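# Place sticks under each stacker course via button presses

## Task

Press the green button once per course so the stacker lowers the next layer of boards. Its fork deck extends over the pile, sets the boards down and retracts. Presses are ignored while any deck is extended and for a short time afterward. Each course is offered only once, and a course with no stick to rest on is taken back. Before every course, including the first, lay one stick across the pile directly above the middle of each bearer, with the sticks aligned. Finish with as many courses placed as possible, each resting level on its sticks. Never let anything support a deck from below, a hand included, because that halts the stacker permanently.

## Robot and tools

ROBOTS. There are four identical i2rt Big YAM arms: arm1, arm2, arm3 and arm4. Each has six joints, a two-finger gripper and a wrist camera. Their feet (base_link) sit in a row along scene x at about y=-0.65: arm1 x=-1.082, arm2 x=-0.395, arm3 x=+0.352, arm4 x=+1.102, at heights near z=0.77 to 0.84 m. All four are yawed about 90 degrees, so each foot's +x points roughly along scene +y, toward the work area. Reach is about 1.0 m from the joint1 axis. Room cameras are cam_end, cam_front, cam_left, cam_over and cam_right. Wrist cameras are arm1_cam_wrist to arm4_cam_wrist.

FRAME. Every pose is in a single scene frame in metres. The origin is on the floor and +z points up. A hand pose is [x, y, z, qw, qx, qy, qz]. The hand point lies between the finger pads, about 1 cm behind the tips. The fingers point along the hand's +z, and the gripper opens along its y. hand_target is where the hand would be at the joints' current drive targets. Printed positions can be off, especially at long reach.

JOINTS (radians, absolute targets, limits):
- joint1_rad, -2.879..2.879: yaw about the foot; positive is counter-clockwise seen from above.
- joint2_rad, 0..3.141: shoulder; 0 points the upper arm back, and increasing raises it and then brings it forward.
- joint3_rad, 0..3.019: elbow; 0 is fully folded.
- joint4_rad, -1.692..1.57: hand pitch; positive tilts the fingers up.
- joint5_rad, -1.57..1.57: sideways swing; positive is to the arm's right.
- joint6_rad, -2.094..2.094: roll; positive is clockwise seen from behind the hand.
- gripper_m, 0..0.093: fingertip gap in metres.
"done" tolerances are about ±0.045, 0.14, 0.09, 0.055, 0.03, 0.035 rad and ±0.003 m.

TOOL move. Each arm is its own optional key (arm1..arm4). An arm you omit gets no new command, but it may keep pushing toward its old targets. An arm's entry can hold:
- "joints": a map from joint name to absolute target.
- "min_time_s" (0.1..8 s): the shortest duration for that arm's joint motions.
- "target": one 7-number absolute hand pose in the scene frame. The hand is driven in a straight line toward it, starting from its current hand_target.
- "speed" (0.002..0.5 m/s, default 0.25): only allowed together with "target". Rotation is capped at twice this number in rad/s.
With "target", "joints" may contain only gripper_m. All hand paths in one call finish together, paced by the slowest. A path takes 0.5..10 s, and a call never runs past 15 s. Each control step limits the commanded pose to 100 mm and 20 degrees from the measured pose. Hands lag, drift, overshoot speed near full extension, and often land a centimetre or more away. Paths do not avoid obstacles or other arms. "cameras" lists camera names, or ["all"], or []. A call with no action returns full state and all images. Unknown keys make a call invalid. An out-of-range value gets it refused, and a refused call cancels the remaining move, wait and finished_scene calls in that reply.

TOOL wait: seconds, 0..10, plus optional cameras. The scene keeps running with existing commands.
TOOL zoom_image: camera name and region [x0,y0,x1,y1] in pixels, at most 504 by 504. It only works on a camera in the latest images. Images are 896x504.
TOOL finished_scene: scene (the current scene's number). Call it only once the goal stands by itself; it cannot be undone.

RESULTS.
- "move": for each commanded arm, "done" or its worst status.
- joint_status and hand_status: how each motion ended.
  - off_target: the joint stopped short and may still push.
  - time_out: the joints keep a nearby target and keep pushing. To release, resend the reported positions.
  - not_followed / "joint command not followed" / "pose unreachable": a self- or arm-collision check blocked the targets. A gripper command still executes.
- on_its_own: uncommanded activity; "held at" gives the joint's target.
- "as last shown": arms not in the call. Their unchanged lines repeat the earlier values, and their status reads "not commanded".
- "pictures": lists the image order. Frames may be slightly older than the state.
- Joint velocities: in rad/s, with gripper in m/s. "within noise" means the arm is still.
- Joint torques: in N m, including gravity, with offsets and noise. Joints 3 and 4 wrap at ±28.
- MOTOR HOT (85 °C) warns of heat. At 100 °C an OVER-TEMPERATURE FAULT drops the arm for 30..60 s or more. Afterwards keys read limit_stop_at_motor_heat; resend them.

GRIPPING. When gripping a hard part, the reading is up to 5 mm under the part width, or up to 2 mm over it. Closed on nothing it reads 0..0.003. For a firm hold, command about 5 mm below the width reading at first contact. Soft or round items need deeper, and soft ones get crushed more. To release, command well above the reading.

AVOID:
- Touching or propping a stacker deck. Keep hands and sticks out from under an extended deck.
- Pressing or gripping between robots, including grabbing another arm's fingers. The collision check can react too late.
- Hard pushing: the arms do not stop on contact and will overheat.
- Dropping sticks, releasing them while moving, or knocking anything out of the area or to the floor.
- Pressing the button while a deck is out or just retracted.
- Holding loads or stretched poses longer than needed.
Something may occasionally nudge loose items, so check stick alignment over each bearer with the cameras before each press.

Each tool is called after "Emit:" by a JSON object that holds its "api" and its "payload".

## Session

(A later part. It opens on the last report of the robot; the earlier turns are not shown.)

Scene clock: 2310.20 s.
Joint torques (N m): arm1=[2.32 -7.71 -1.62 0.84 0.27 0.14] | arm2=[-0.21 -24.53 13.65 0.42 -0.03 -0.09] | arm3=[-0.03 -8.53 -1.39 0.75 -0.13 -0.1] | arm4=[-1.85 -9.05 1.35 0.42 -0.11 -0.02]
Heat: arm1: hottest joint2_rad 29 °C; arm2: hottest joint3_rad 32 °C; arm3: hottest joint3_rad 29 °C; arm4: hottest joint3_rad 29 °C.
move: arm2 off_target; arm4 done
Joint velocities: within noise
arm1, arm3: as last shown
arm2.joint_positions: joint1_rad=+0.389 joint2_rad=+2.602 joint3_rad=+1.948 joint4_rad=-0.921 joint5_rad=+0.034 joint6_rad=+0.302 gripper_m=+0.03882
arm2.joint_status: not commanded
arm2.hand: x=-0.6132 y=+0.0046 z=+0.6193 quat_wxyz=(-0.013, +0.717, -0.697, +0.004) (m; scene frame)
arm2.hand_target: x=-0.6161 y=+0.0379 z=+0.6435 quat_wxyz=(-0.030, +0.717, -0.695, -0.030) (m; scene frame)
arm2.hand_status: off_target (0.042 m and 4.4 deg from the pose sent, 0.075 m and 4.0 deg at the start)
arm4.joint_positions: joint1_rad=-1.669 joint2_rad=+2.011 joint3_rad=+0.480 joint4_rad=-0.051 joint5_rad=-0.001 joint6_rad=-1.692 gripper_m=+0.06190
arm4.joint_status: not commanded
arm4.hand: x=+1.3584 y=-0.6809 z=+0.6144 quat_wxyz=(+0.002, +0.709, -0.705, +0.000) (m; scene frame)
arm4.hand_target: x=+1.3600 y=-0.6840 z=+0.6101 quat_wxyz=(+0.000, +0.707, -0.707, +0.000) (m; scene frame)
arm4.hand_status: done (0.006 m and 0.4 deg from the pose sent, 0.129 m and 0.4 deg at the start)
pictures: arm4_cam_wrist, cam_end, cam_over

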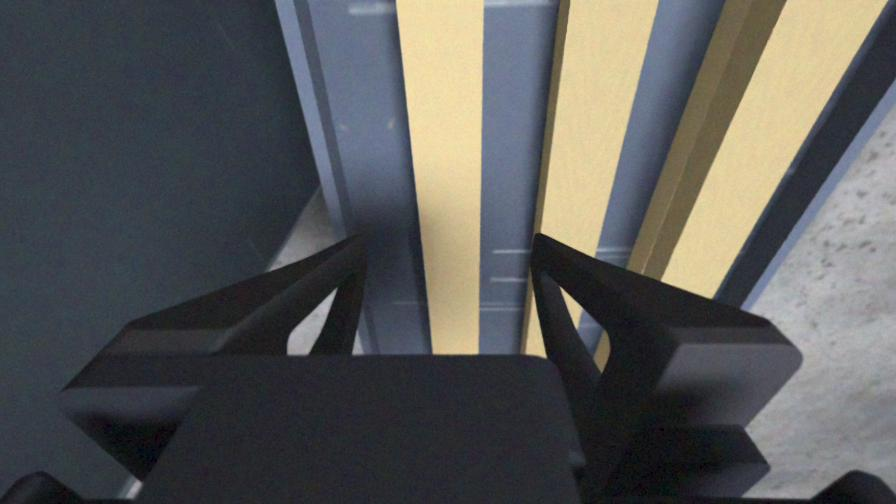

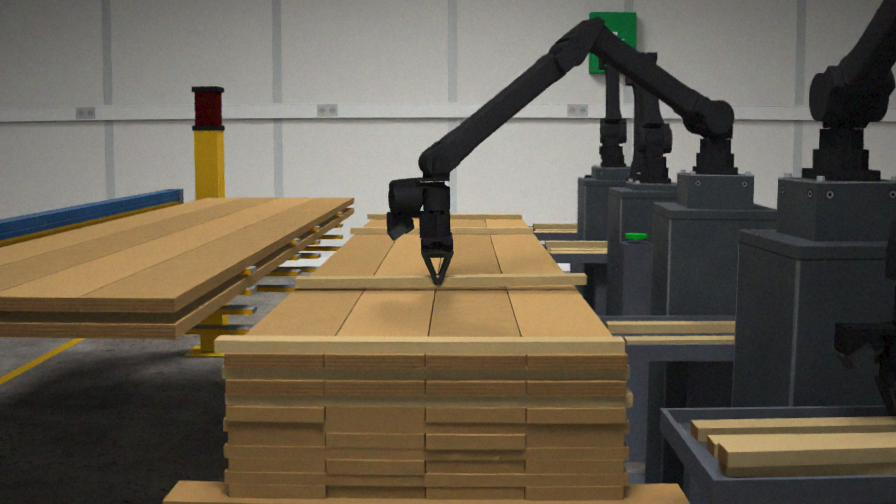

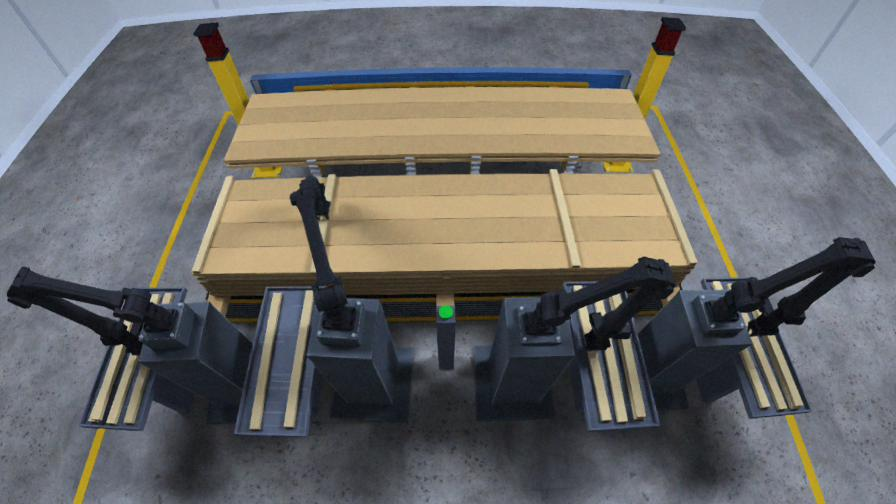

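Emit:
{"api": "move", "payload": {"arm2": {"target": [-0.618, 0.050, 0.616, -0.034, 0.7120, -0.7021, -0.034], "speed": 0.06}, "arm4": {"target": [1.3595, -0.684, 0.508, 0.0, 0.7071, -0.7071, 0.0], "speed": 0.08}, "cameras": ["cam_end", "cam_over", "arm4_cam_wrist"]}}

Emit:
{"api": "zoom_image", "payload": {"camera": "cam_over", "region": [250, 130, 410, 290]}}

Emit:
{"api": "zoom_image", "payload": {"camera": "cam_end", "region": [270, 200, 600, 330]}}

Emit:
{"api": "zoom_image", "payload": {"camera": "arm4_cam_wrist", "region": [300, 150, 600, 370]}}

Scene clock: 2336.67 s.
Joint torques (N m): arm1=[2.26 -7.47 -1.54 0.8 0.26 0.13] | arm2=[-0.38 -23.06 13.68 0.61 0.09 0.05] | arm3=[0.03 -8.53 -1.37 0.76 -0.13 -0.1] | arm4=[-1.67 -10.81 -1.18 0.43 -0.12 -0.01]
Heat: arm1: hottest joint2_rad 29 °C; arm2: hottest joint3_rad 35 °C; arm3: hottest joint3_rad 29 °C; arm4: hottest joint2_rad 27 °C.
move: arm2 off_target; arm4 done
Joint velocities: within noise
arm1, arm3: as last shown
arm2.joint_positions: joint1_rad=+0.389 joint2_rad=+2.647 joint3_rad=+2.013 joint4_rad=-0.909 joint5_rad=+0.035 joint6_rad=+0.302 gripper_m=+0.03882
arm2.joint_status: not commanded
arm2.hand: x=-0.6194 y=+0.0224 z=+0.6097 quat_wxyz=(-0.021, +0.717, -0.697, -0.011) (m; scene frame)
arm2.hand_target: x=-0.6174 y=+0.0486 z=+0.6171 quat_wxyz=(-0.034, +0.711, -0.701, -0.034) (m; scene frame)
arm2.hand_status: off_target (0.028 m and 3.2 deg from the pose sent, 0.046 m and 5.0 deg at the start)
arm4.joint_positions: joint1_rad=-1.669 joint2_rad=+2.411 joint3_rad=+0.608 joint4_rad=+0.224 joint5_rad=-0.001 joint6_rad=-1.692 gripper_m=+0.06190
arm4.joint_status: not commanded
arm4.hand: x=+1.3615 y=-0.6815 z=+0.5128 quat_wxyz=(+0.001, +0.709, -0.705, +0.001) (m; scene frame)
arm4.hand_target: x=+1.3594 y=-0.6839 z=+0.5081 quat_wxyz=(+0.000, +0.707, -0.707, +0.000) (m; scene frame)
arm4.hand_status: done (0.006 m and 0.3 deg from the pose sent, 0.106 m and 0.4 deg at the start)
pictures: arm4_cam_wrist, cam_end, cam_over

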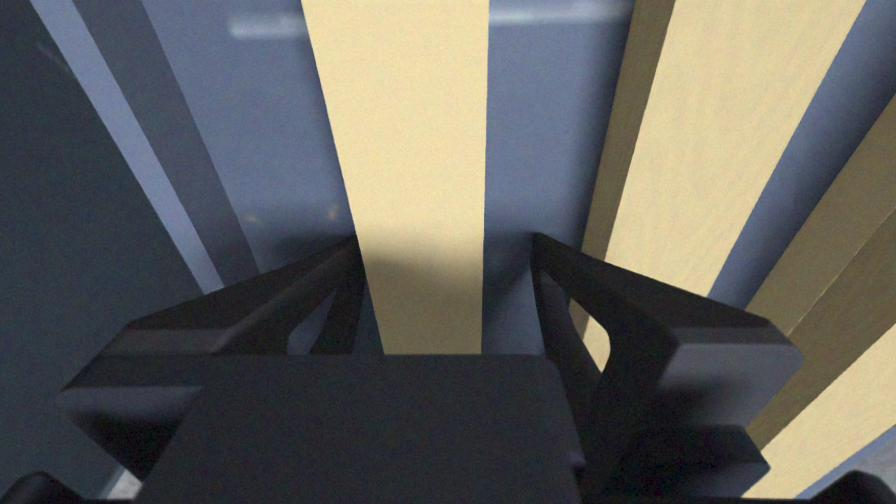

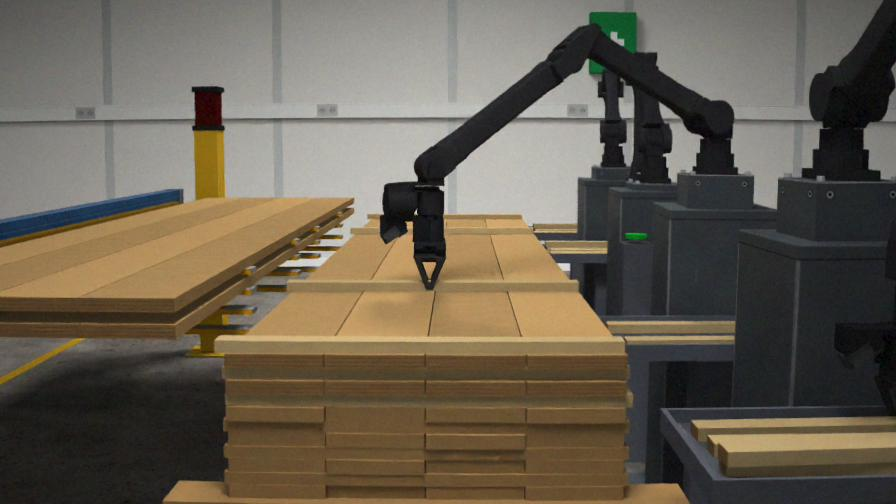

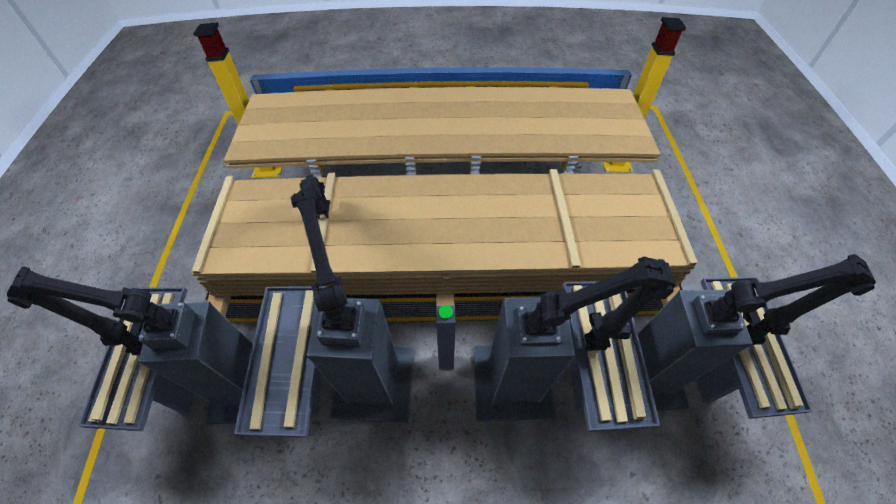

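Scaled by 3.150.

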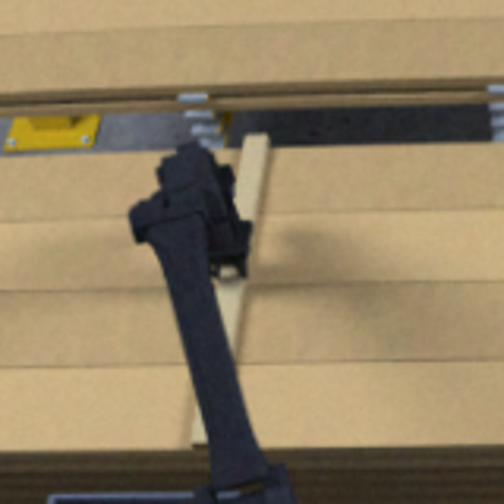

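Scaled by 1.527.

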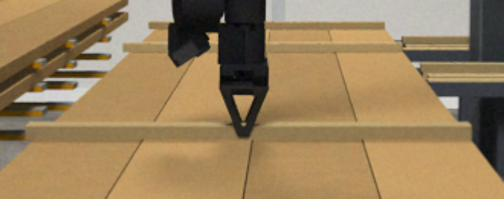

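Scaled by 1.680.

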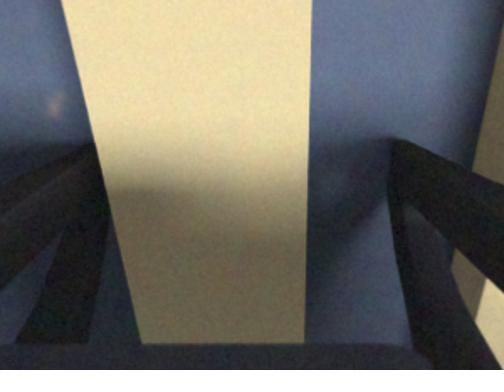

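Emit:
{"api": "move", "payload": {"arm2": {"target": [-0.614, 0.046, 0.607, -0.034, 0.7071, -0.7071, -0.034], "speed": 0.04}, "arm4": {"target": [1.348, -0.684, 0.540, 0.0, 0.7071, -0.7071, 0.0], "speed": 0.06}, "cameras": ["cam_end", "cam_over", "arm4_cam_wrist"]}}

Emit:
{"api": "zoom_image", "payload": {"camera": "cam_over", "region": [250, 130, 410, 290]}}

Emit:
{"api": "zoom_image", "payload": {"camera": "cam_end", "region": [270, 200, 600, 330]}}

Emit:
{"api": "zoom_image", "payload": {"camera": "arm4_cam_wrist", "region": [300, 150, 600, 370]}}

Scene clock: 2357.13 s.
Joint torques (N m): arm1=[2.2 -7.82 -1.59 0.79 0.28 0.12] | arm2=[-0.56 -22.59 11.99 1.28 0.09 0.14] | arm3=[-0.09 -8.47 -1.39 0.75 -0.13 -0.1] | arm4=[-1.96 -12.63 -2.28 -0.36 -0.11 -0.06]
Heat: arm1: hottest joint2_rad 29 °C; arm2: hottest joint3_rad 34 °C; arm3: hottest joint3_rad 29 °C; arm4: hottest joint2_rad 26 °C.
move: arm2 off_target; arm4 done
Joint velocities: within noise
arm1, arm3: as last shown
arm2.joint_positions: joint1_rad=+0.387 joint2_rad=+2.647 joint3_rad=+2.013 joint4_rad=-0.902 joint5_rad=+0.035 joint6_rad=+0.302 gripper_m=+0.03882
arm2.joint_status: not commanded
arm2.hand: x=-0.6186 y=+0.0242 z=+0.6095 quat_wxyz=(-0.022, +0.716, -0.698, -0.014) (m; scene frame)
arm2.hand_target: x=-0.6134 y=+0.0450 z=+0.6080 quat_wxyz=(-0.034, +0.706, -0.706, -0.034) (m; scene frame)
arm2.hand_status: off_target (0.022 m and 3.1 deg from the pose sent, 0.024 m and 3.4 deg at the start)
arm4.joint_positions: joint1_rad=-1.672 joint2_rad=+2.331 joint3_rad=+0.548 joint4_rad=+0.217 joint5_rad=-0.001 joint6_rad=-1.696 gripper_m=+0.06190
arm4.joint_status: not commanded
arm4.hand: x=+1.3544 y=-0.6814 z=+0.5365 quat_wxyz=(-0.003, +0.709, -0.705, +0.006) (m; scene frame)
arm4.hand_target: x=+1.3480 y=-0.6838 z=+0.5398 quat_wxyz=(+0.000, +0.707, -0.707, +0.000) (m; scene frame)
arm4.hand_status: done (0.008 m and 0.8 deg from the pose sent, 0.031 m and 0.4 deg at the start)
pictures: arm4_cam_wrist, cam_end, cam_over

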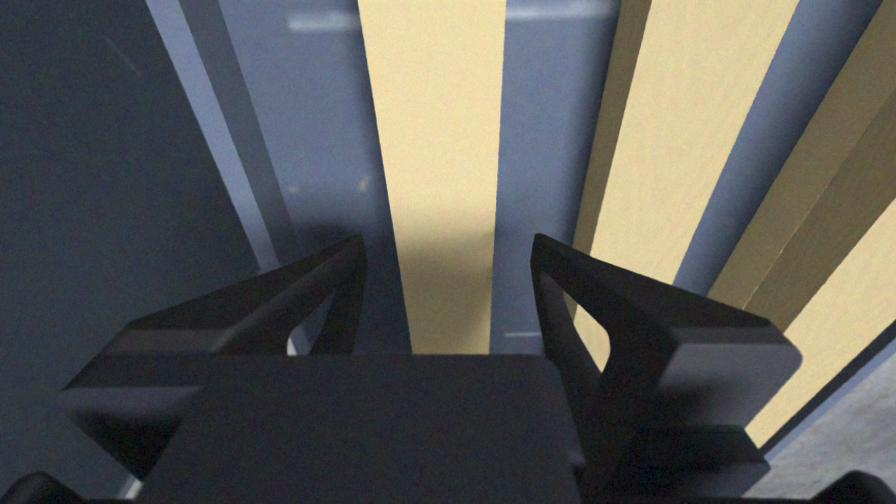

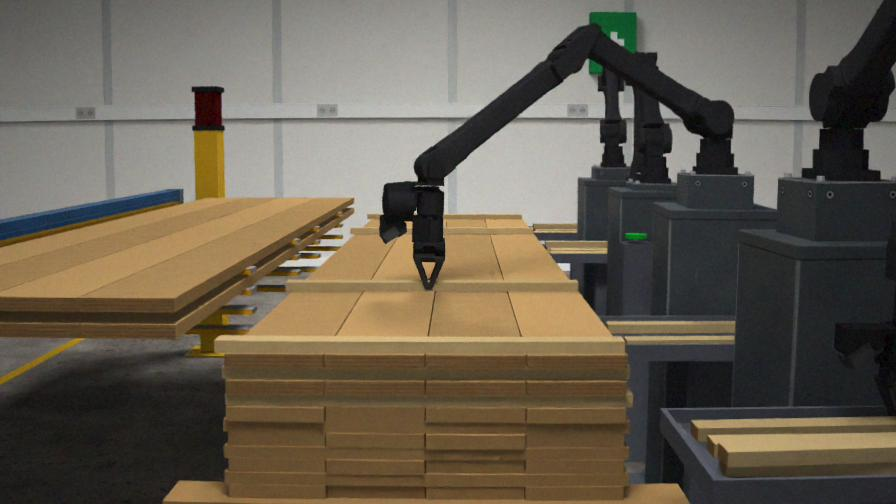

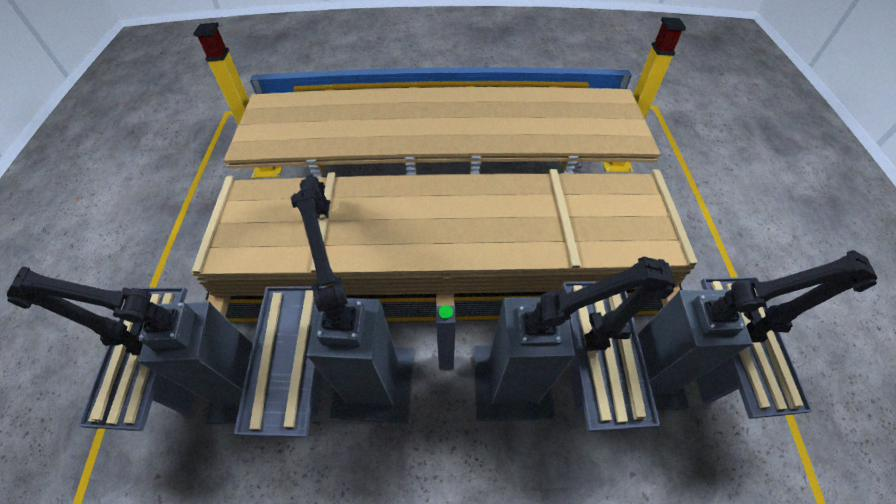

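Scaled by 3.150.

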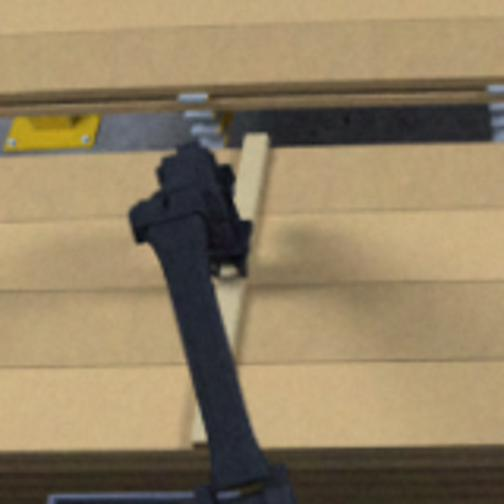

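Scaled by 1.527.

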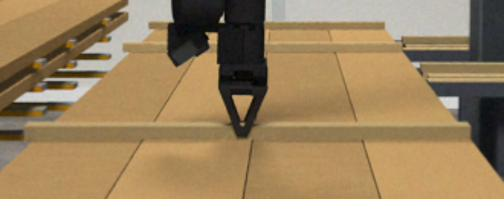

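Scaled by 1.680.

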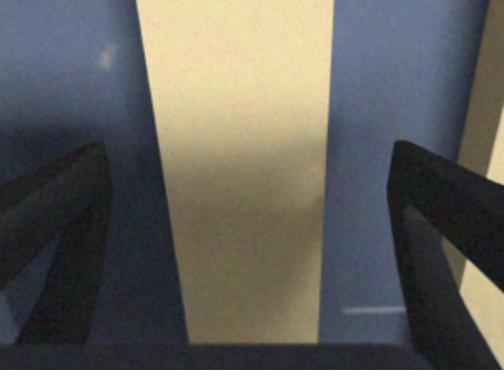

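Emit:
{"api": "move", "payload": {"arm2": {"target": [-0.615, 0.044, 0.612, -0.034, 0.7071, -0.7071, -0.034], "speed": 0.03, "joints": {"gripper_m": 0.062}}, "arm4": {"target": [1.347, -0.684, 0.5075, 0.0, 0.7071, -0.7071, 0.0], "speed": 0.05}, "cameras": ["arm4_cam_wrist"]}}

Emit:
{"api": "zoom_image", "payload": {"camera": "arm4_cam_wrist", "region": [300, 150, 600, 370]}}

Emit:
{"api": "move", "payload": {"arm2": {"target": [-0.617, 0.044, 0.735, -0.030, 0.7100, -0.7042, -0.030], "speed": 0.08}, "cameras": ["cam_end", "cam_over"]}}

Emit:
{"api": "zoom_image", "payload": {"camera": "cam_over", "region": [250, 130, 410, 290]}}

Scene clock: 2375.17 s.
Joint torques (N m): arm1=[2.32 -7.94 -1.55 0.83 0.26 0.13] | arm2=[-0.26 -23.59 11.14 0.51 0.09 0.16] | arm3=[-0.03 -8.53 -1.39 0.75 -0.12 -0.1] | arm4=[-1.96 -10.58 -1.52 0.39 -0.11 -0.03]
Heat: arm1: hottest joint2_rad 29 °C; arm2: hottest joint3_rad 33 °C; arm3: hottest joint3_rad 29 °C; arm4: hottest joint2_rad 26 °C.
move: arm2 off_target; arm4 done
Joint velocities: within noise
arm1, arm3: as last shown
arm2.joint_positions: joint1_rad=+0.386 joint2_rad=+2.648 joint3_rad=+2.013 joint4_rad=-0.883 joint5_rad=+0.035 joint6_rad=+0.302 gripper_m=+0.06193
arm2.joint_status: all done
arm2.hand: x=-0.6192 y=+0.0286 z=+0.6092 quat_wxyz=(-0.026, +0.715, -0.698, -0.022) (m; scene frame)
arm2.hand_target: x=-0.6148 y=+0.0434 z=+0.6123 quat_wxyz=(-0.034, +0.706, -0.706, -0.034) (m; scene frame)
arm2.hand_status: off_target (0.016 m and 2.2 deg from the pose sent, 0.020 m and 3.1 deg at the start)
arm4.joint_positions: joint1_rad=-1.672 joint2_rad=+2.424 joint3_rad=+0.581 joint4_rad=+0.264 joint5_rad=-0.001 joint6_rad=-1.696 gripper_m=+0.06190
arm4.joint_status: not commanded
arm4.hand: x=+1.3493 y=-0.6809 z=+0.5123 quat_wxyz=(+0.000, +0.709, -0.705, +0.001) (m; scene frame)
arm4.hand_target: x=+1.3469 y=-0.6839 z=+0.5076 quat_wxyz=(+0.000, +0.707, -0.707, +0.000) (m; scene frame)
arm4.hand_status: done (0.006 m and 0.4 deg from the pose sent, 0.030 m and 0.8 deg at the start)
pictures: arm4_cam_wrist

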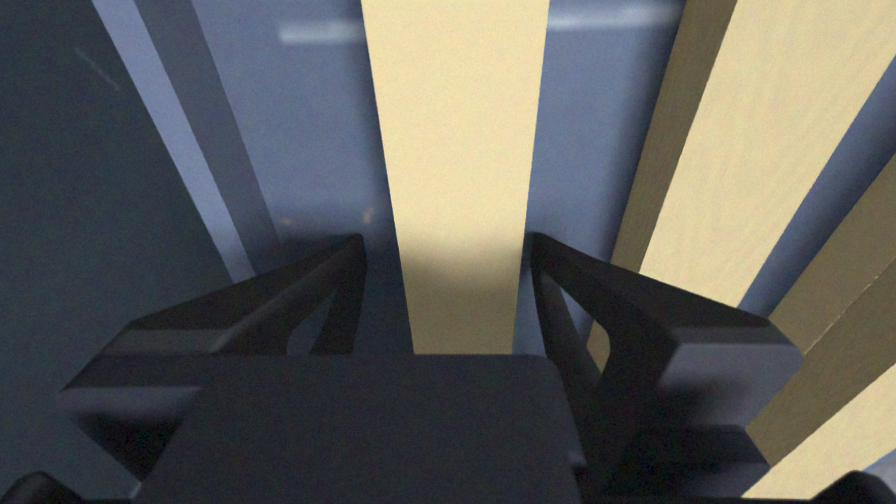

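Scaled by 1.680.

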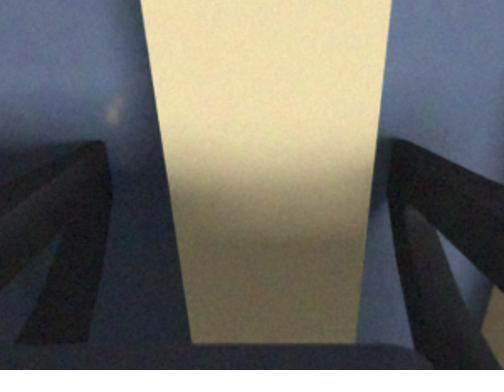

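Scene clock: 2377.30 s.
Joint torques (N m): arm1=[2.26 -7.71 -1.61 0.83 0.27 0.11] | arm2=[0.03 -24.88 10.5 -0.23 -0.04 0.12] | arm3=[-0.03 -8.53 -1.37 0.75 -0.13 -0.1] | arm4=[-1.96 -10.52 -1.51 0.44 -0.11 -0.03]
Heat: arm1: hottest joint2_rad 29 °C; arm2: hottest joint3_rad 33 °C; arm3: hottest joint3_rad 29 °C; arm4: hottest joint2_rad 26 °C.
move: arm2 off_target
Joint velocities: within noise
arm1.joint_positions: joint1_rad=+1.542 joint2_rad=+2.572 joint3_rad=+0.693 joint4_rad=+0.295 joint5_rad=+0.004 joint6_rad=+1.612 gripper_m=+0.03723
arm1.joint_status: not commanded
arm1.hand: x=-1.3400 y=-0.6809 z=+0.5095 quat_wxyz=(-0.004, +0.707, -0.707, +0.006) (m; scene frame)
arm1.hand_target: x=-1.3445 y=-0.6840 z=+0.5066 quat_wxyz=(+0.000, +0.707, -0.707, +0.000) (m; scene frame)
arm1.hand_status: not commanded
arm2.joint_positions: joint1_rad=+0.386 joint2_rad=+2.480 joint3_rad=+2.013 joint4_rad=-1.046 joint5_rad=+0.035 joint6_rad=+0.302 gripper_m=+0.06193
arm2.joint_status: not commanded
arm2.hand: x=-0.6212 y=+0.0372 z=+0.7238 quat_wxyz=(-0.027, +0.715, -0.698, -0.024) (m; scene frame)
arm2.hand_target: x=-0.6171 y=+0.0438 z=+0.7349 quat_wxyz=(-0.030, +0.709, -0.704, -0.030) (m; scene frame)
arm2.hand_status: off_target (0.014 m and 1.2 deg from the pose sent, 0.127 m and 1.4 deg at the start)
arm3.joint_positions: joint1_rad=-1.610 joint2_rad=+2.279 joint3_rad=+0.625 joint4_rad=+0.102 joint5_rad=+0.016 joint6_rad=-1.624 gripper_m=+0.03713
arm3.joint_status: not commanded
arm3.hand: x=+0.6446 y=-0.6807 z=+0.5165 quat_wxyz=(-0.006, +0.709, -0.705, +0.008) (m; scene frame)
arm3.hand_target: x=+0.6339 y=-0.6836 z=+0.5105 quat_wxyz=(+0.000, +0.707, -0.707, +0.000) (m; scene frame)
arm3.hand_status: not commanded
arm4: as last shown
pictures: cam_end, cam_over

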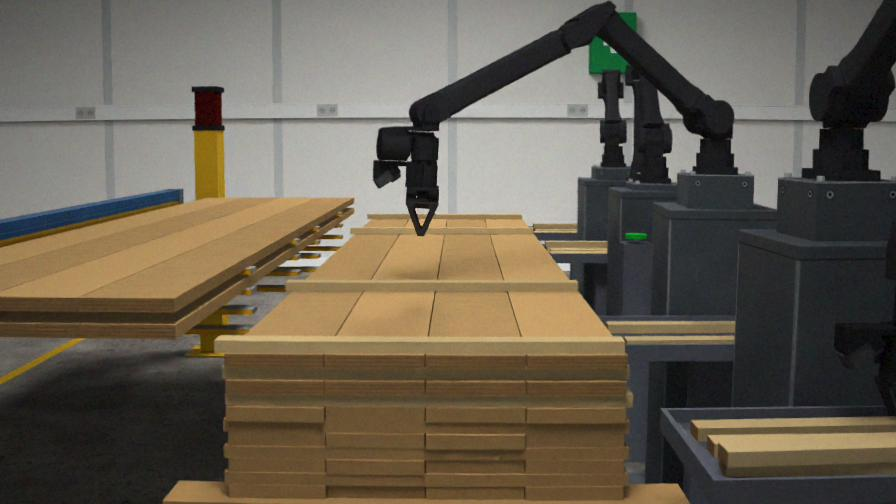

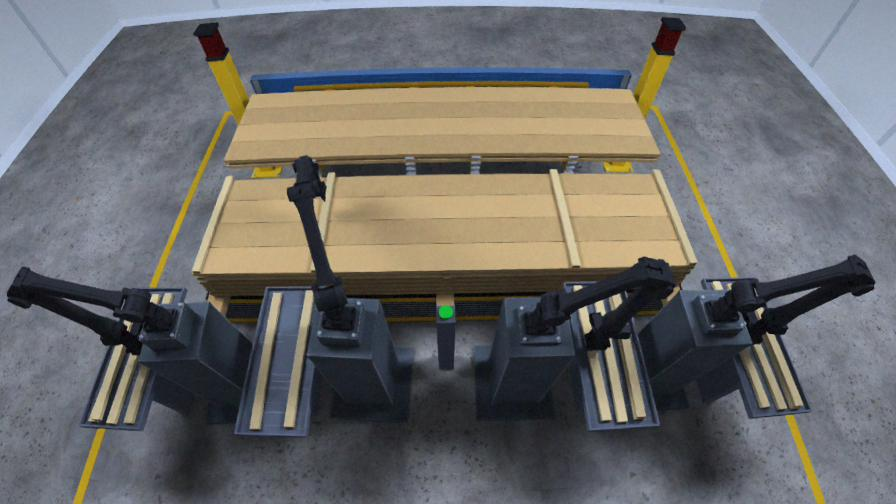

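Scaled by 3.150.

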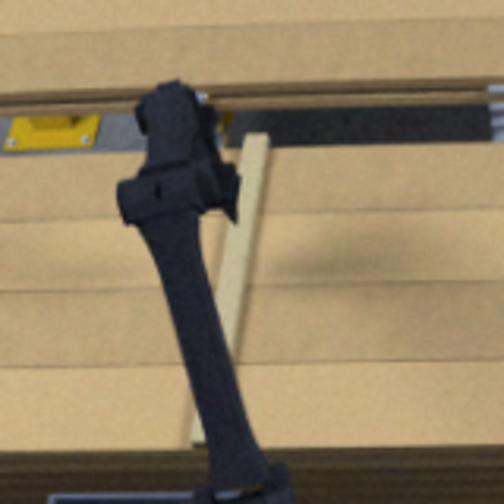

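Emit:
{"api": "move", "payload": {"arm2": {"target": [-0.640, -0.684, 0.74, 0.0, 0.7071, -0.7071, 0.0], "speed": 0.35}, "arm4": {"joints": {"gripper_m": 0.033}}, "cameras": []}}

Emit:
{"api": "move", "payload": {"arm2": {"target": [-0.640, -0.684, 0.61, 0.0, 0.7071, -0.7071, 0.0], "speed": 0.2}, "cameras": ["arm2_cam_wrist"]}}

Scene clock: 2390.57 s.
Joint torques (N m): arm1=[2.08 -7.71 -1.68 0.8 0.29 0.12] | arm2=[1.49 -7.12 6.42 -0.46 0.13 0.21] | arm3=[-0.09 -8.47 -1.36 0.75 -0.13 -0.1] | arm4=[-2.02 -10.58 -1.68 0.32 -0.09 0.06]
Heat: arm1: hottest joint2_rad 29 °C; arm2: hottest joint2_rad 32 °C; arm3: hottest joint3_rad 29 °C; arm4: hottest joint2_rad 26 °C.
move: arm2 off_target; arm4 off_target
Joint velocities: within noise
arm1, arm3: as last shown
arm2.joint_positions: joint1_rad=+1.771 joint2_rad=+1.580 joint3_rad=+0.405 joint4_rad=-0.418 joint5_rad=-0.012 joint6_rad=+1.711 gripper_m=+0.06193
arm2.joint_status: not commanded
arm2.hand: x=-0.6281 y=-0.6795 z=+0.7368 quat_wxyz=(-0.004, +0.708, -0.706, +0.006) (m; scene frame)
arm2.hand_target: x=-0.6400 y=-0.6841 z=+0.7402 quat_wxyz=(+0.000, +0.707, -0.707, +0.000) (m; scene frame)
arm2.hand_status: off_target (0.013 m and 0.8 deg from the pose sent, 0.722 m and 4.4 deg at the start)
arm4.joint_positions: joint1_rad=-1.672 joint2_rad=+2.424 joint3_rad=+0.584 joint4_rad=+0.268 joint5_rad=-0.002 joint6_rad=-1.707 gripper_m=+0.03756
arm4.joint_status: gripper_m off_target (ended at +0.03758, target +0.03300)
arm4.hand: x=+1.3519 y=-0.6811 z=+0.5121 quat_wxyz=(-0.002, +0.713, -0.701, +0.003) (m; scene frame)
arm4.hand_target: x=+1.3471 y=-0.6839 z=+0.5076 quat_wxyz=(+0.000, +0.707, -0.707, +0.000) (m; scene frame)
arm4.hand_status: not commanded
pictures: none
No camera images: "cameras" was empty.

Scene clock: 2392.10 s.
Joint torques (N m): arm1=[2.32 -7.82 -1.58 0.73 0.27 0.14] | arm2=[1.49 -9.58 -0.14 0.38 0.13 0.19] | arm3=[-0.03 -8.53 -1.37 0.75 -0.13 -0.1] | arm4=[-1.96 -10.58 -1.68 0.34 -0.09 0.05]
Heat: arm1: hottest joint2_rad 29 °C; arm2: hottest joint2_rad 32 °C; arm3: hottest joint3_rad 29 °C; arm4: hottest joint2_rad 26 °C.
move: arm2 done
Joint velocities: within noise
arm1, arm3, arm4: as last shown
arm2.joint_positions: joint1_rad=+1.775 joint2_rad=+2.143 joint3_rad=+0.475 joint4_rad=+0.081 joint5_rad=-0.012 joint6_rad=+1.716 gripper_m=+0.06193
arm2.joint_status: not commanded
arm2.hand: x=-0.6375 y=-0.6807 z=+0.6127 quat_wxyz=(-0.002, +0.707, -0.707, +0.003) (m; scene frame)
arm2.hand_target: x=-0.6401 y=-0.6840 z=+0.6100 quat_wxyz=(+0.000, +0.707, -0.707, +0.000) (m; scene frame)
arm2.hand_status: done (0.005 m and 0.4 deg from the pose sent, 0.127 m and 0.8 deg at the start)
pictures: arm2_cam_wrist

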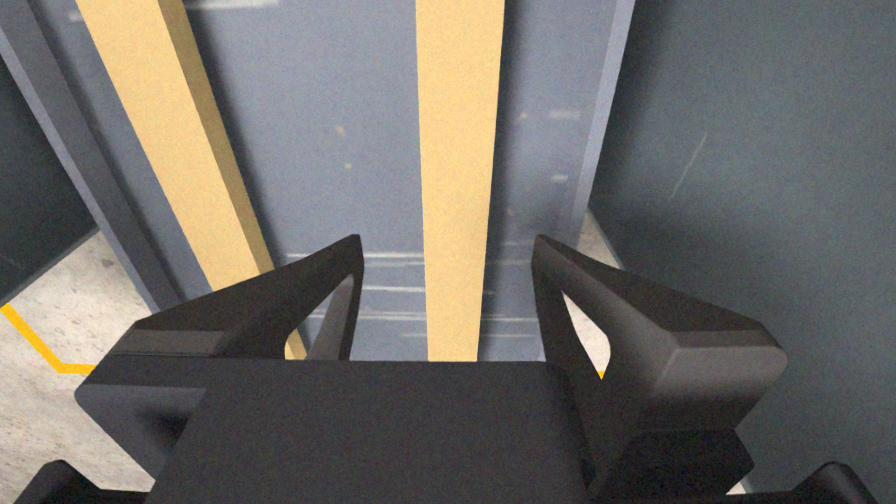

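Emit:
{"api": "move", "payload": {"arm2": {"target": [-0.633, -0.684, 0.538, 0.0, 0.7071, -0.7071, 0.0], "speed": 0.1}, "cameras": ["arm2_cam_wrist"]}}

Emit:
{"api": "zoom_image", "payload": {"camera": "arm2_cam_wrist", "region": [300, 150, 600, 370]}}

Scene clock: 2404.73 s.
Joint torques (N m): arm1=[2.32 -7.88 -1.54 0.7 0.26 0.12] | arm2=[1.44 -10.58 -2.19 0.38 0.13 0.18] | arm3=[-0.03 -8.47 -1.37 0.76 -0.13 -0.1] | arm4=[-1.9 -10.64 -1.66 0.35 -0.09 0.06]
Heat: arm1: hottest joint2_rad 29 °C; arm2: hottest joint2_rad 31 °C; arm3: hottest joint3_rad 29 °C; arm4: hottest joint2_rad 25 °C.
move: arm2 done
Joint velocities: within noise
arm1, arm3, arm4: as last shown
arm2.joint_positions: joint1_rad=+1.783 joint2_rad=+2.435 joint3_rad=+0.561 joint4_rad=+0.285 joint5_rad=-0.012 joint6_rad=+1.723 gripper_m=+0.06193
arm2.joint_status: not commanded
arm2.hand: x=-0.6305 y=-0.6808 z=+0.5407 quat_wxyz=(-0.002, +0.708, -0.707, +0.004) (m; scene frame)
arm2.hand_target: x=-0.6330 y=-0.6840 z=+0.5380 quat_wxyz=(+0.000, +0.707, -0.707, +0.000) (m; scene frame)
arm2.hand_status: done (0.005 m and 0.5 deg from the pose sent, 0.075 m and 0.4 deg at the start)
pictures: arm2_cam_wrist

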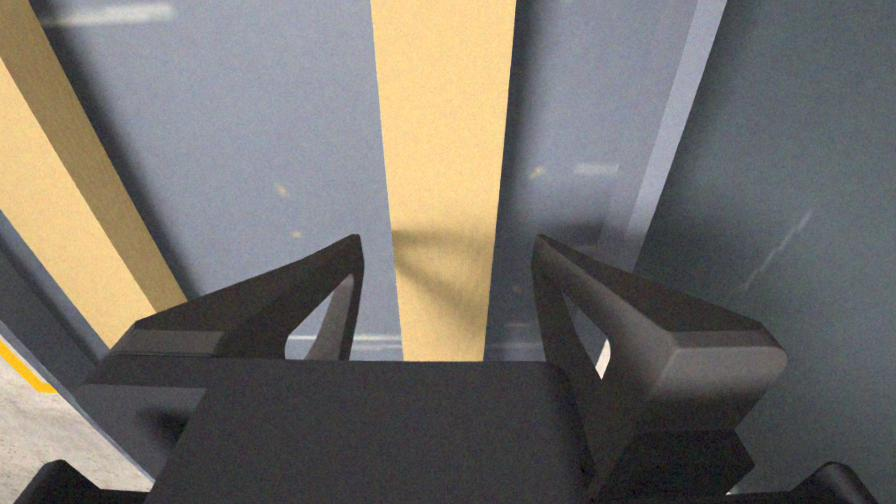

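Scaled by 1.680.

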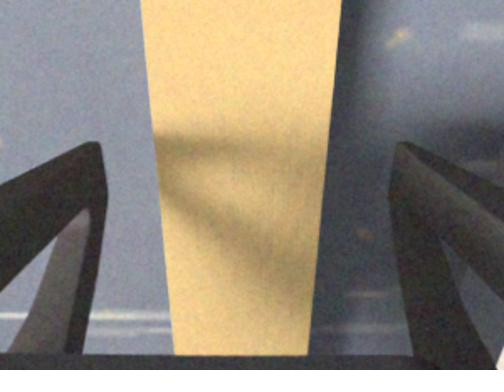

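Emit:
{"api": "move", "payload": {"arm2": {"target": [-0.634, -0.684, 0.513, 0.0, 0.7071, -0.7071, 0.0], "speed": 0.05}, "cameras": ["arm2_cam_wrist"]}}

Emit:
{"api": "zoom_image", "payload": {"camera": "arm2_cam_wrist", "region": [300, 150, 600, 370]}}

Emit:
{"api": "move", "payload": {"arm2": {"joints": {"gripper_m": 0.033}}, "cameras": []}}

Emit:
{"api": "move", "payload": {"arm2": {"target": [-0.634, -0.684, 0.60, 0.0, 0.7071, -0.7071, 0.0], "speed": 0.06}, "cameras": ["arm2_cam_wrist", "cam_over"]}}

Emit:
{"api": "move", "payload": {"arm2": {"target": [-0.640, -0.684, 0.76, 0.0, 0.7071, -0.7071, 0.0], "speed": 0.15}, "cameras": ["cam_end", "cam_over"]}}

Scene clock: 2419.53 s.
Joint torques (N m): arm1=[2.26 -7.82 -1.51 0.81 0.27 0.15] | arm2=[1.44 -10.81 -2.56 0.39 0.13 0.19] | arm3=[-0.03 -8.53 -1.39 0.76 -0.13 -0.1] | arm4=[-1.96 -10.58 -1.68 0.34 -0.09 0.06]
Heat: arm1: hottest joint2_rad 29 °C; arm2: hottest joint2_rad 30 °C; arm3: hottest joint3_rad 29 °C; arm4: hottest joint2_rad 25 °C.
move: arm2 done
Joint velocities: within noise
arm1, arm3, arm4: as last shown
arm2.joint_positions: joint1_rad=+1.783 joint2_rad=+2.521 joint3_rad=+0.608 joint4_rad=+0.326 joint5_rad=-0.012 joint6_rad=+1.723 gripper_m=+0.06193
arm2.joint_status: not commanded
arm2.hand: x=-0.6322 y=-0.6809 z=+0.5162 quat_wxyz=(-0.002, +0.707, -0.707, +0.004) (m; scene frame)
arm2.hand_target: x=-0.6340 y=-0.6840 z=+0.5131 quat_wxyz=(+0.000, +0.707, -0.707, +0.000) (m; scene frame)
arm2.hand_status: done (0.005 m and 0.5 deg from the pose sent, 0.028 m and 0.5 deg at the start)
pictures: arm2_cam_wrist

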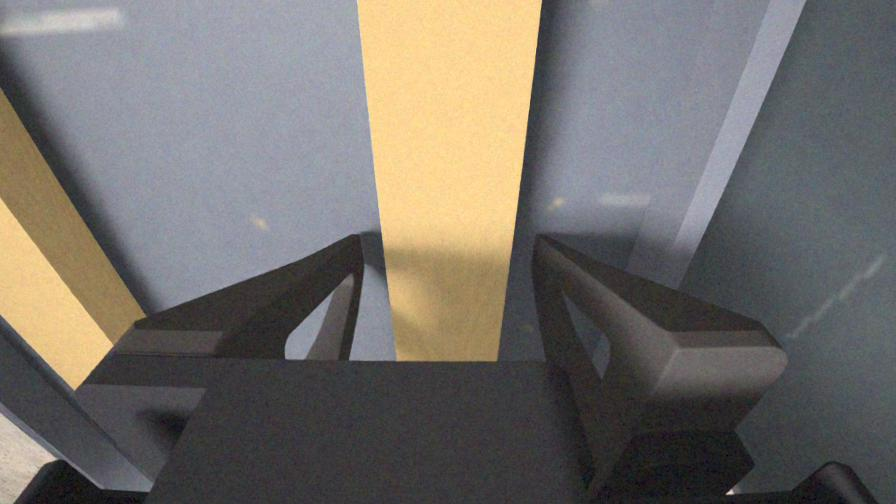

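Scaled by 1.680.

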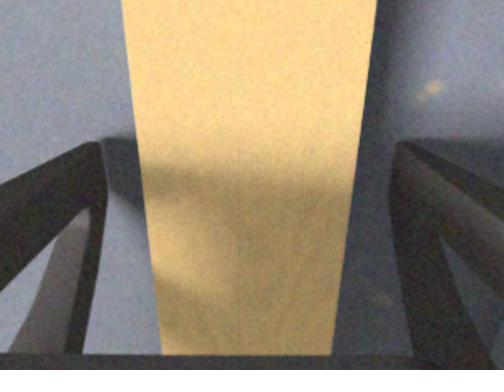

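Scene clock: 2420.10 s.
Joint torques (N m): arm1=[2.2 -7.71 -1.59 0.81 0.28 0.14] | arm2=[1.44 -10.81 -2.55 0.38 0.13 0.18] | arm3=[-0.03 -8.53 -1.37 0.75 -0.13 -0.1] | arm4=[-1.96 -10.58 -1.68 0.34 -0.09 0.06]
Heat: arm1: hottest joint2_rad 29 °C; arm2: hottest joint2_rad 30 °C; arm3: hottest joint3_rad 29 °C; arm4: hottest joint2_rad 25 °C.
move: arm2 off_target
Joint velocities: within noise
arm1, arm3, arm4: as last shown
arm2.joint_positions: joint1_rad=+1.783 joint2_rad=+2.521 joint3_rad=+0.608 joint4_rad=+0.326 joint5_rad=-0.012 joint6_rad=+1.724 gripper_m=+0.03888
arm2.joint_status: gripper_m off_target (ended at +0.03891, target +0.03300)
arm2.hand: x=-0.6322 y=-0.6809 z=+0.5162 quat_wxyz=(-0.002, +0.707, -0.707, +0.004) (m; scene frame)
arm2.hand_target: x=-0.6340 y=-0.6839 z=+0.5131 quat_wxyz=(+0.000, +0.707, -0.707, +0.000) (m; scene frame)
arm2.hand_status: not commanded
pictures: none
No camera images: "cameras" was empty.

Scene clock: 2422.27 s.
Joint torques (N m): arm1=[2.32 -7.94 -1.55 0.85 0.28 0.14] | arm2=[1.2 -12.04 -2.56 -0.4 0.14 0.15] | arm3=[0.03 -8.47 -1.37 0.75 -0.13 -0.1] | arm4=[-1.9 -10.58 -1.68 0.34 -0.08 0.06]
Heat: arm1: hottest joint2_rad 29 °C; arm2: hottest joint2_rad 30 °C; arm3: hottest joint3_rad 29 °C; arm4: hottest joint2_rad 25 °C.
move: arm2 done
Joint velocities: within noise
arm1, arm3, arm4: as last shown
arm2.joint_positions: joint1_rad=+1.783 joint2_rad=+2.216 joint3_rad=+0.492 joint4_rad=+0.150 joint5_rad=-0.012 joint6_rad=+1.724 gripper_m=+0.03888
arm2.joint_status: not commanded
arm2.hand: x=-0.6393 y=-0.6827 z=+0.5953 quat_wxyz=(+0.004, +0.707, -0.707, -0.001) (m; scene frame)
arm2.hand_target: x=-0.6339 y=-0.6838 z=+0.5998 quat_wxyz=(+0.000, +0.707, -0.707, +0.000) (m; scene frame)
arm2.hand_status: done (0.007 m and 0.4 deg from the pose sent, 0.084 m and 0.5 deg at the start)
pictures: arm2_cam_wrist, cam_over

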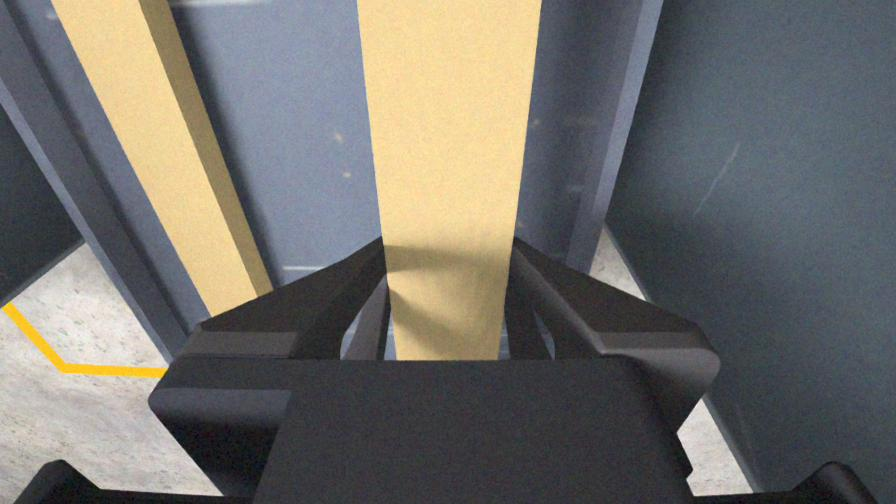

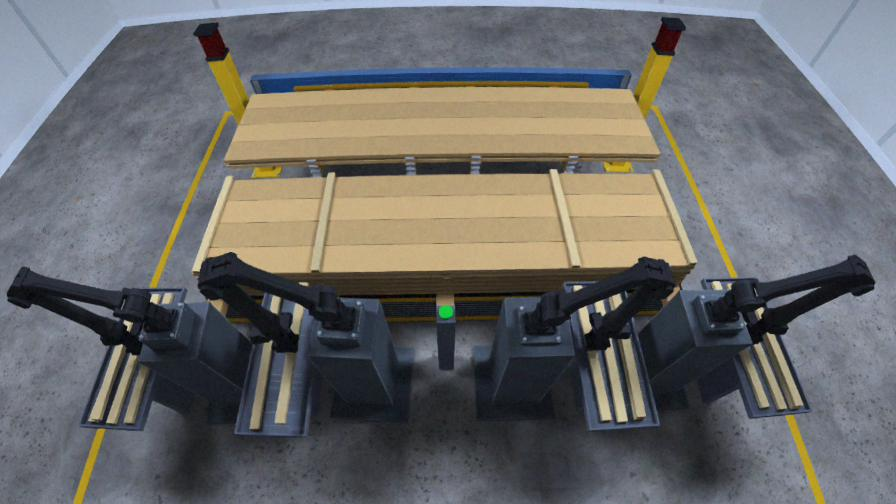

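Scene clock: 2424.20 s.
Joint torques (N m): arm1=[2.08 -7.59 -1.62 0.8 0.27 0.12] | arm2=[0.5 -8.23 6.57 -0.51 0.14 0.08] | arm3=[0.03 -8.53 -1.37 0.75 -0.13 -0.1] | arm4=[-1.96 -10.58 -1.65 0.32 -0.09 0.06]
Heat: arm1: hottest joint2_rad 29 °C; arm2: hottest joint2_rad 30 °C; arm3: hottest joint3_rad 29 °C; arm4: hottest joint2_rad 25 °C.
move: arm2 off_target
Joint velocities: within noise
arm1, arm3, arm4: as last shown
arm2.joint_positions: joint1_rad=+1.783 joint2_rad=+1.518 joint3_rad=+0.420 joint4_rad=-0.507 joint5_rad=-0.012 joint6_rad=+1.724 gripper_m=+0.03888
arm2.joint_status: not commanded
arm2.hand: x=-0.6278 y=-0.6822 z=+0.7529 quat_wxyz=(-0.009, +0.707, -0.707, +0.009) (m; scene frame)
arm2.hand_target: x=-0.6399 y=-0.6840 z=+0.7599 quat_wxyz=(+0.000, +0.707, -0.707, +0.000) (m; scene frame)
arm2.hand_status: off_target (0.014 m and 1.4 deg from the pose sent, 0.165 m and 0.5 deg at the start)
pictures: cam_end, cam_over

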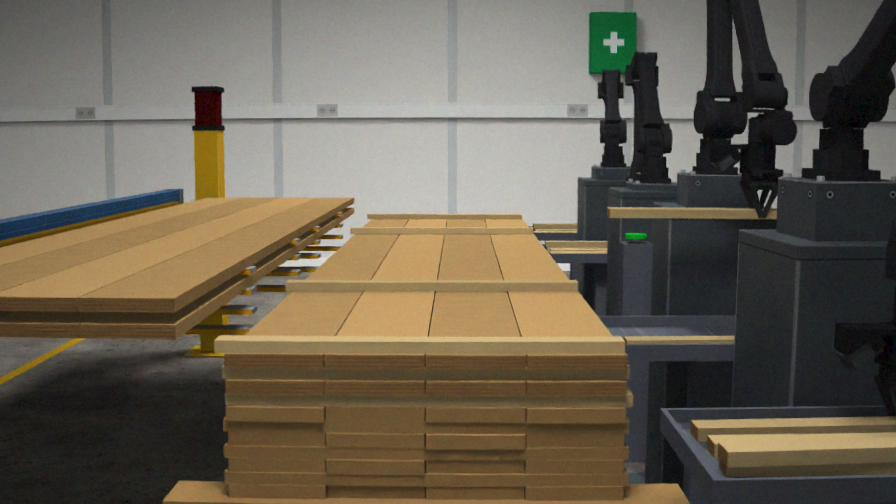

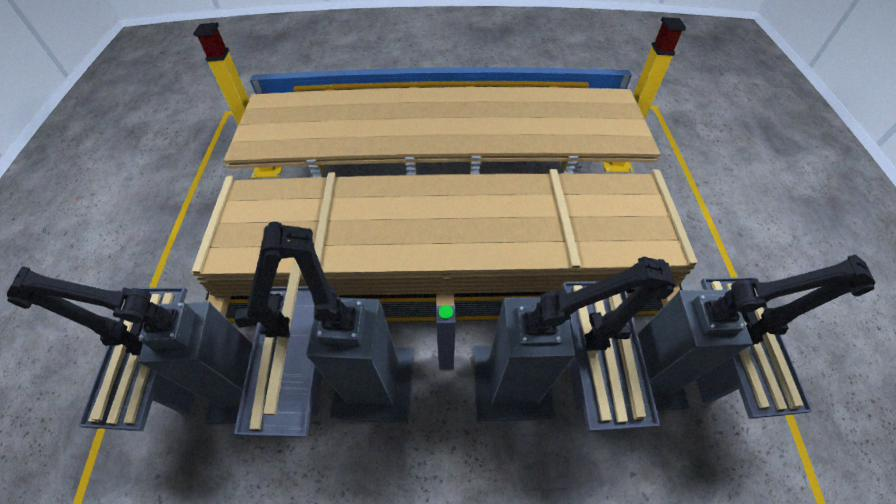

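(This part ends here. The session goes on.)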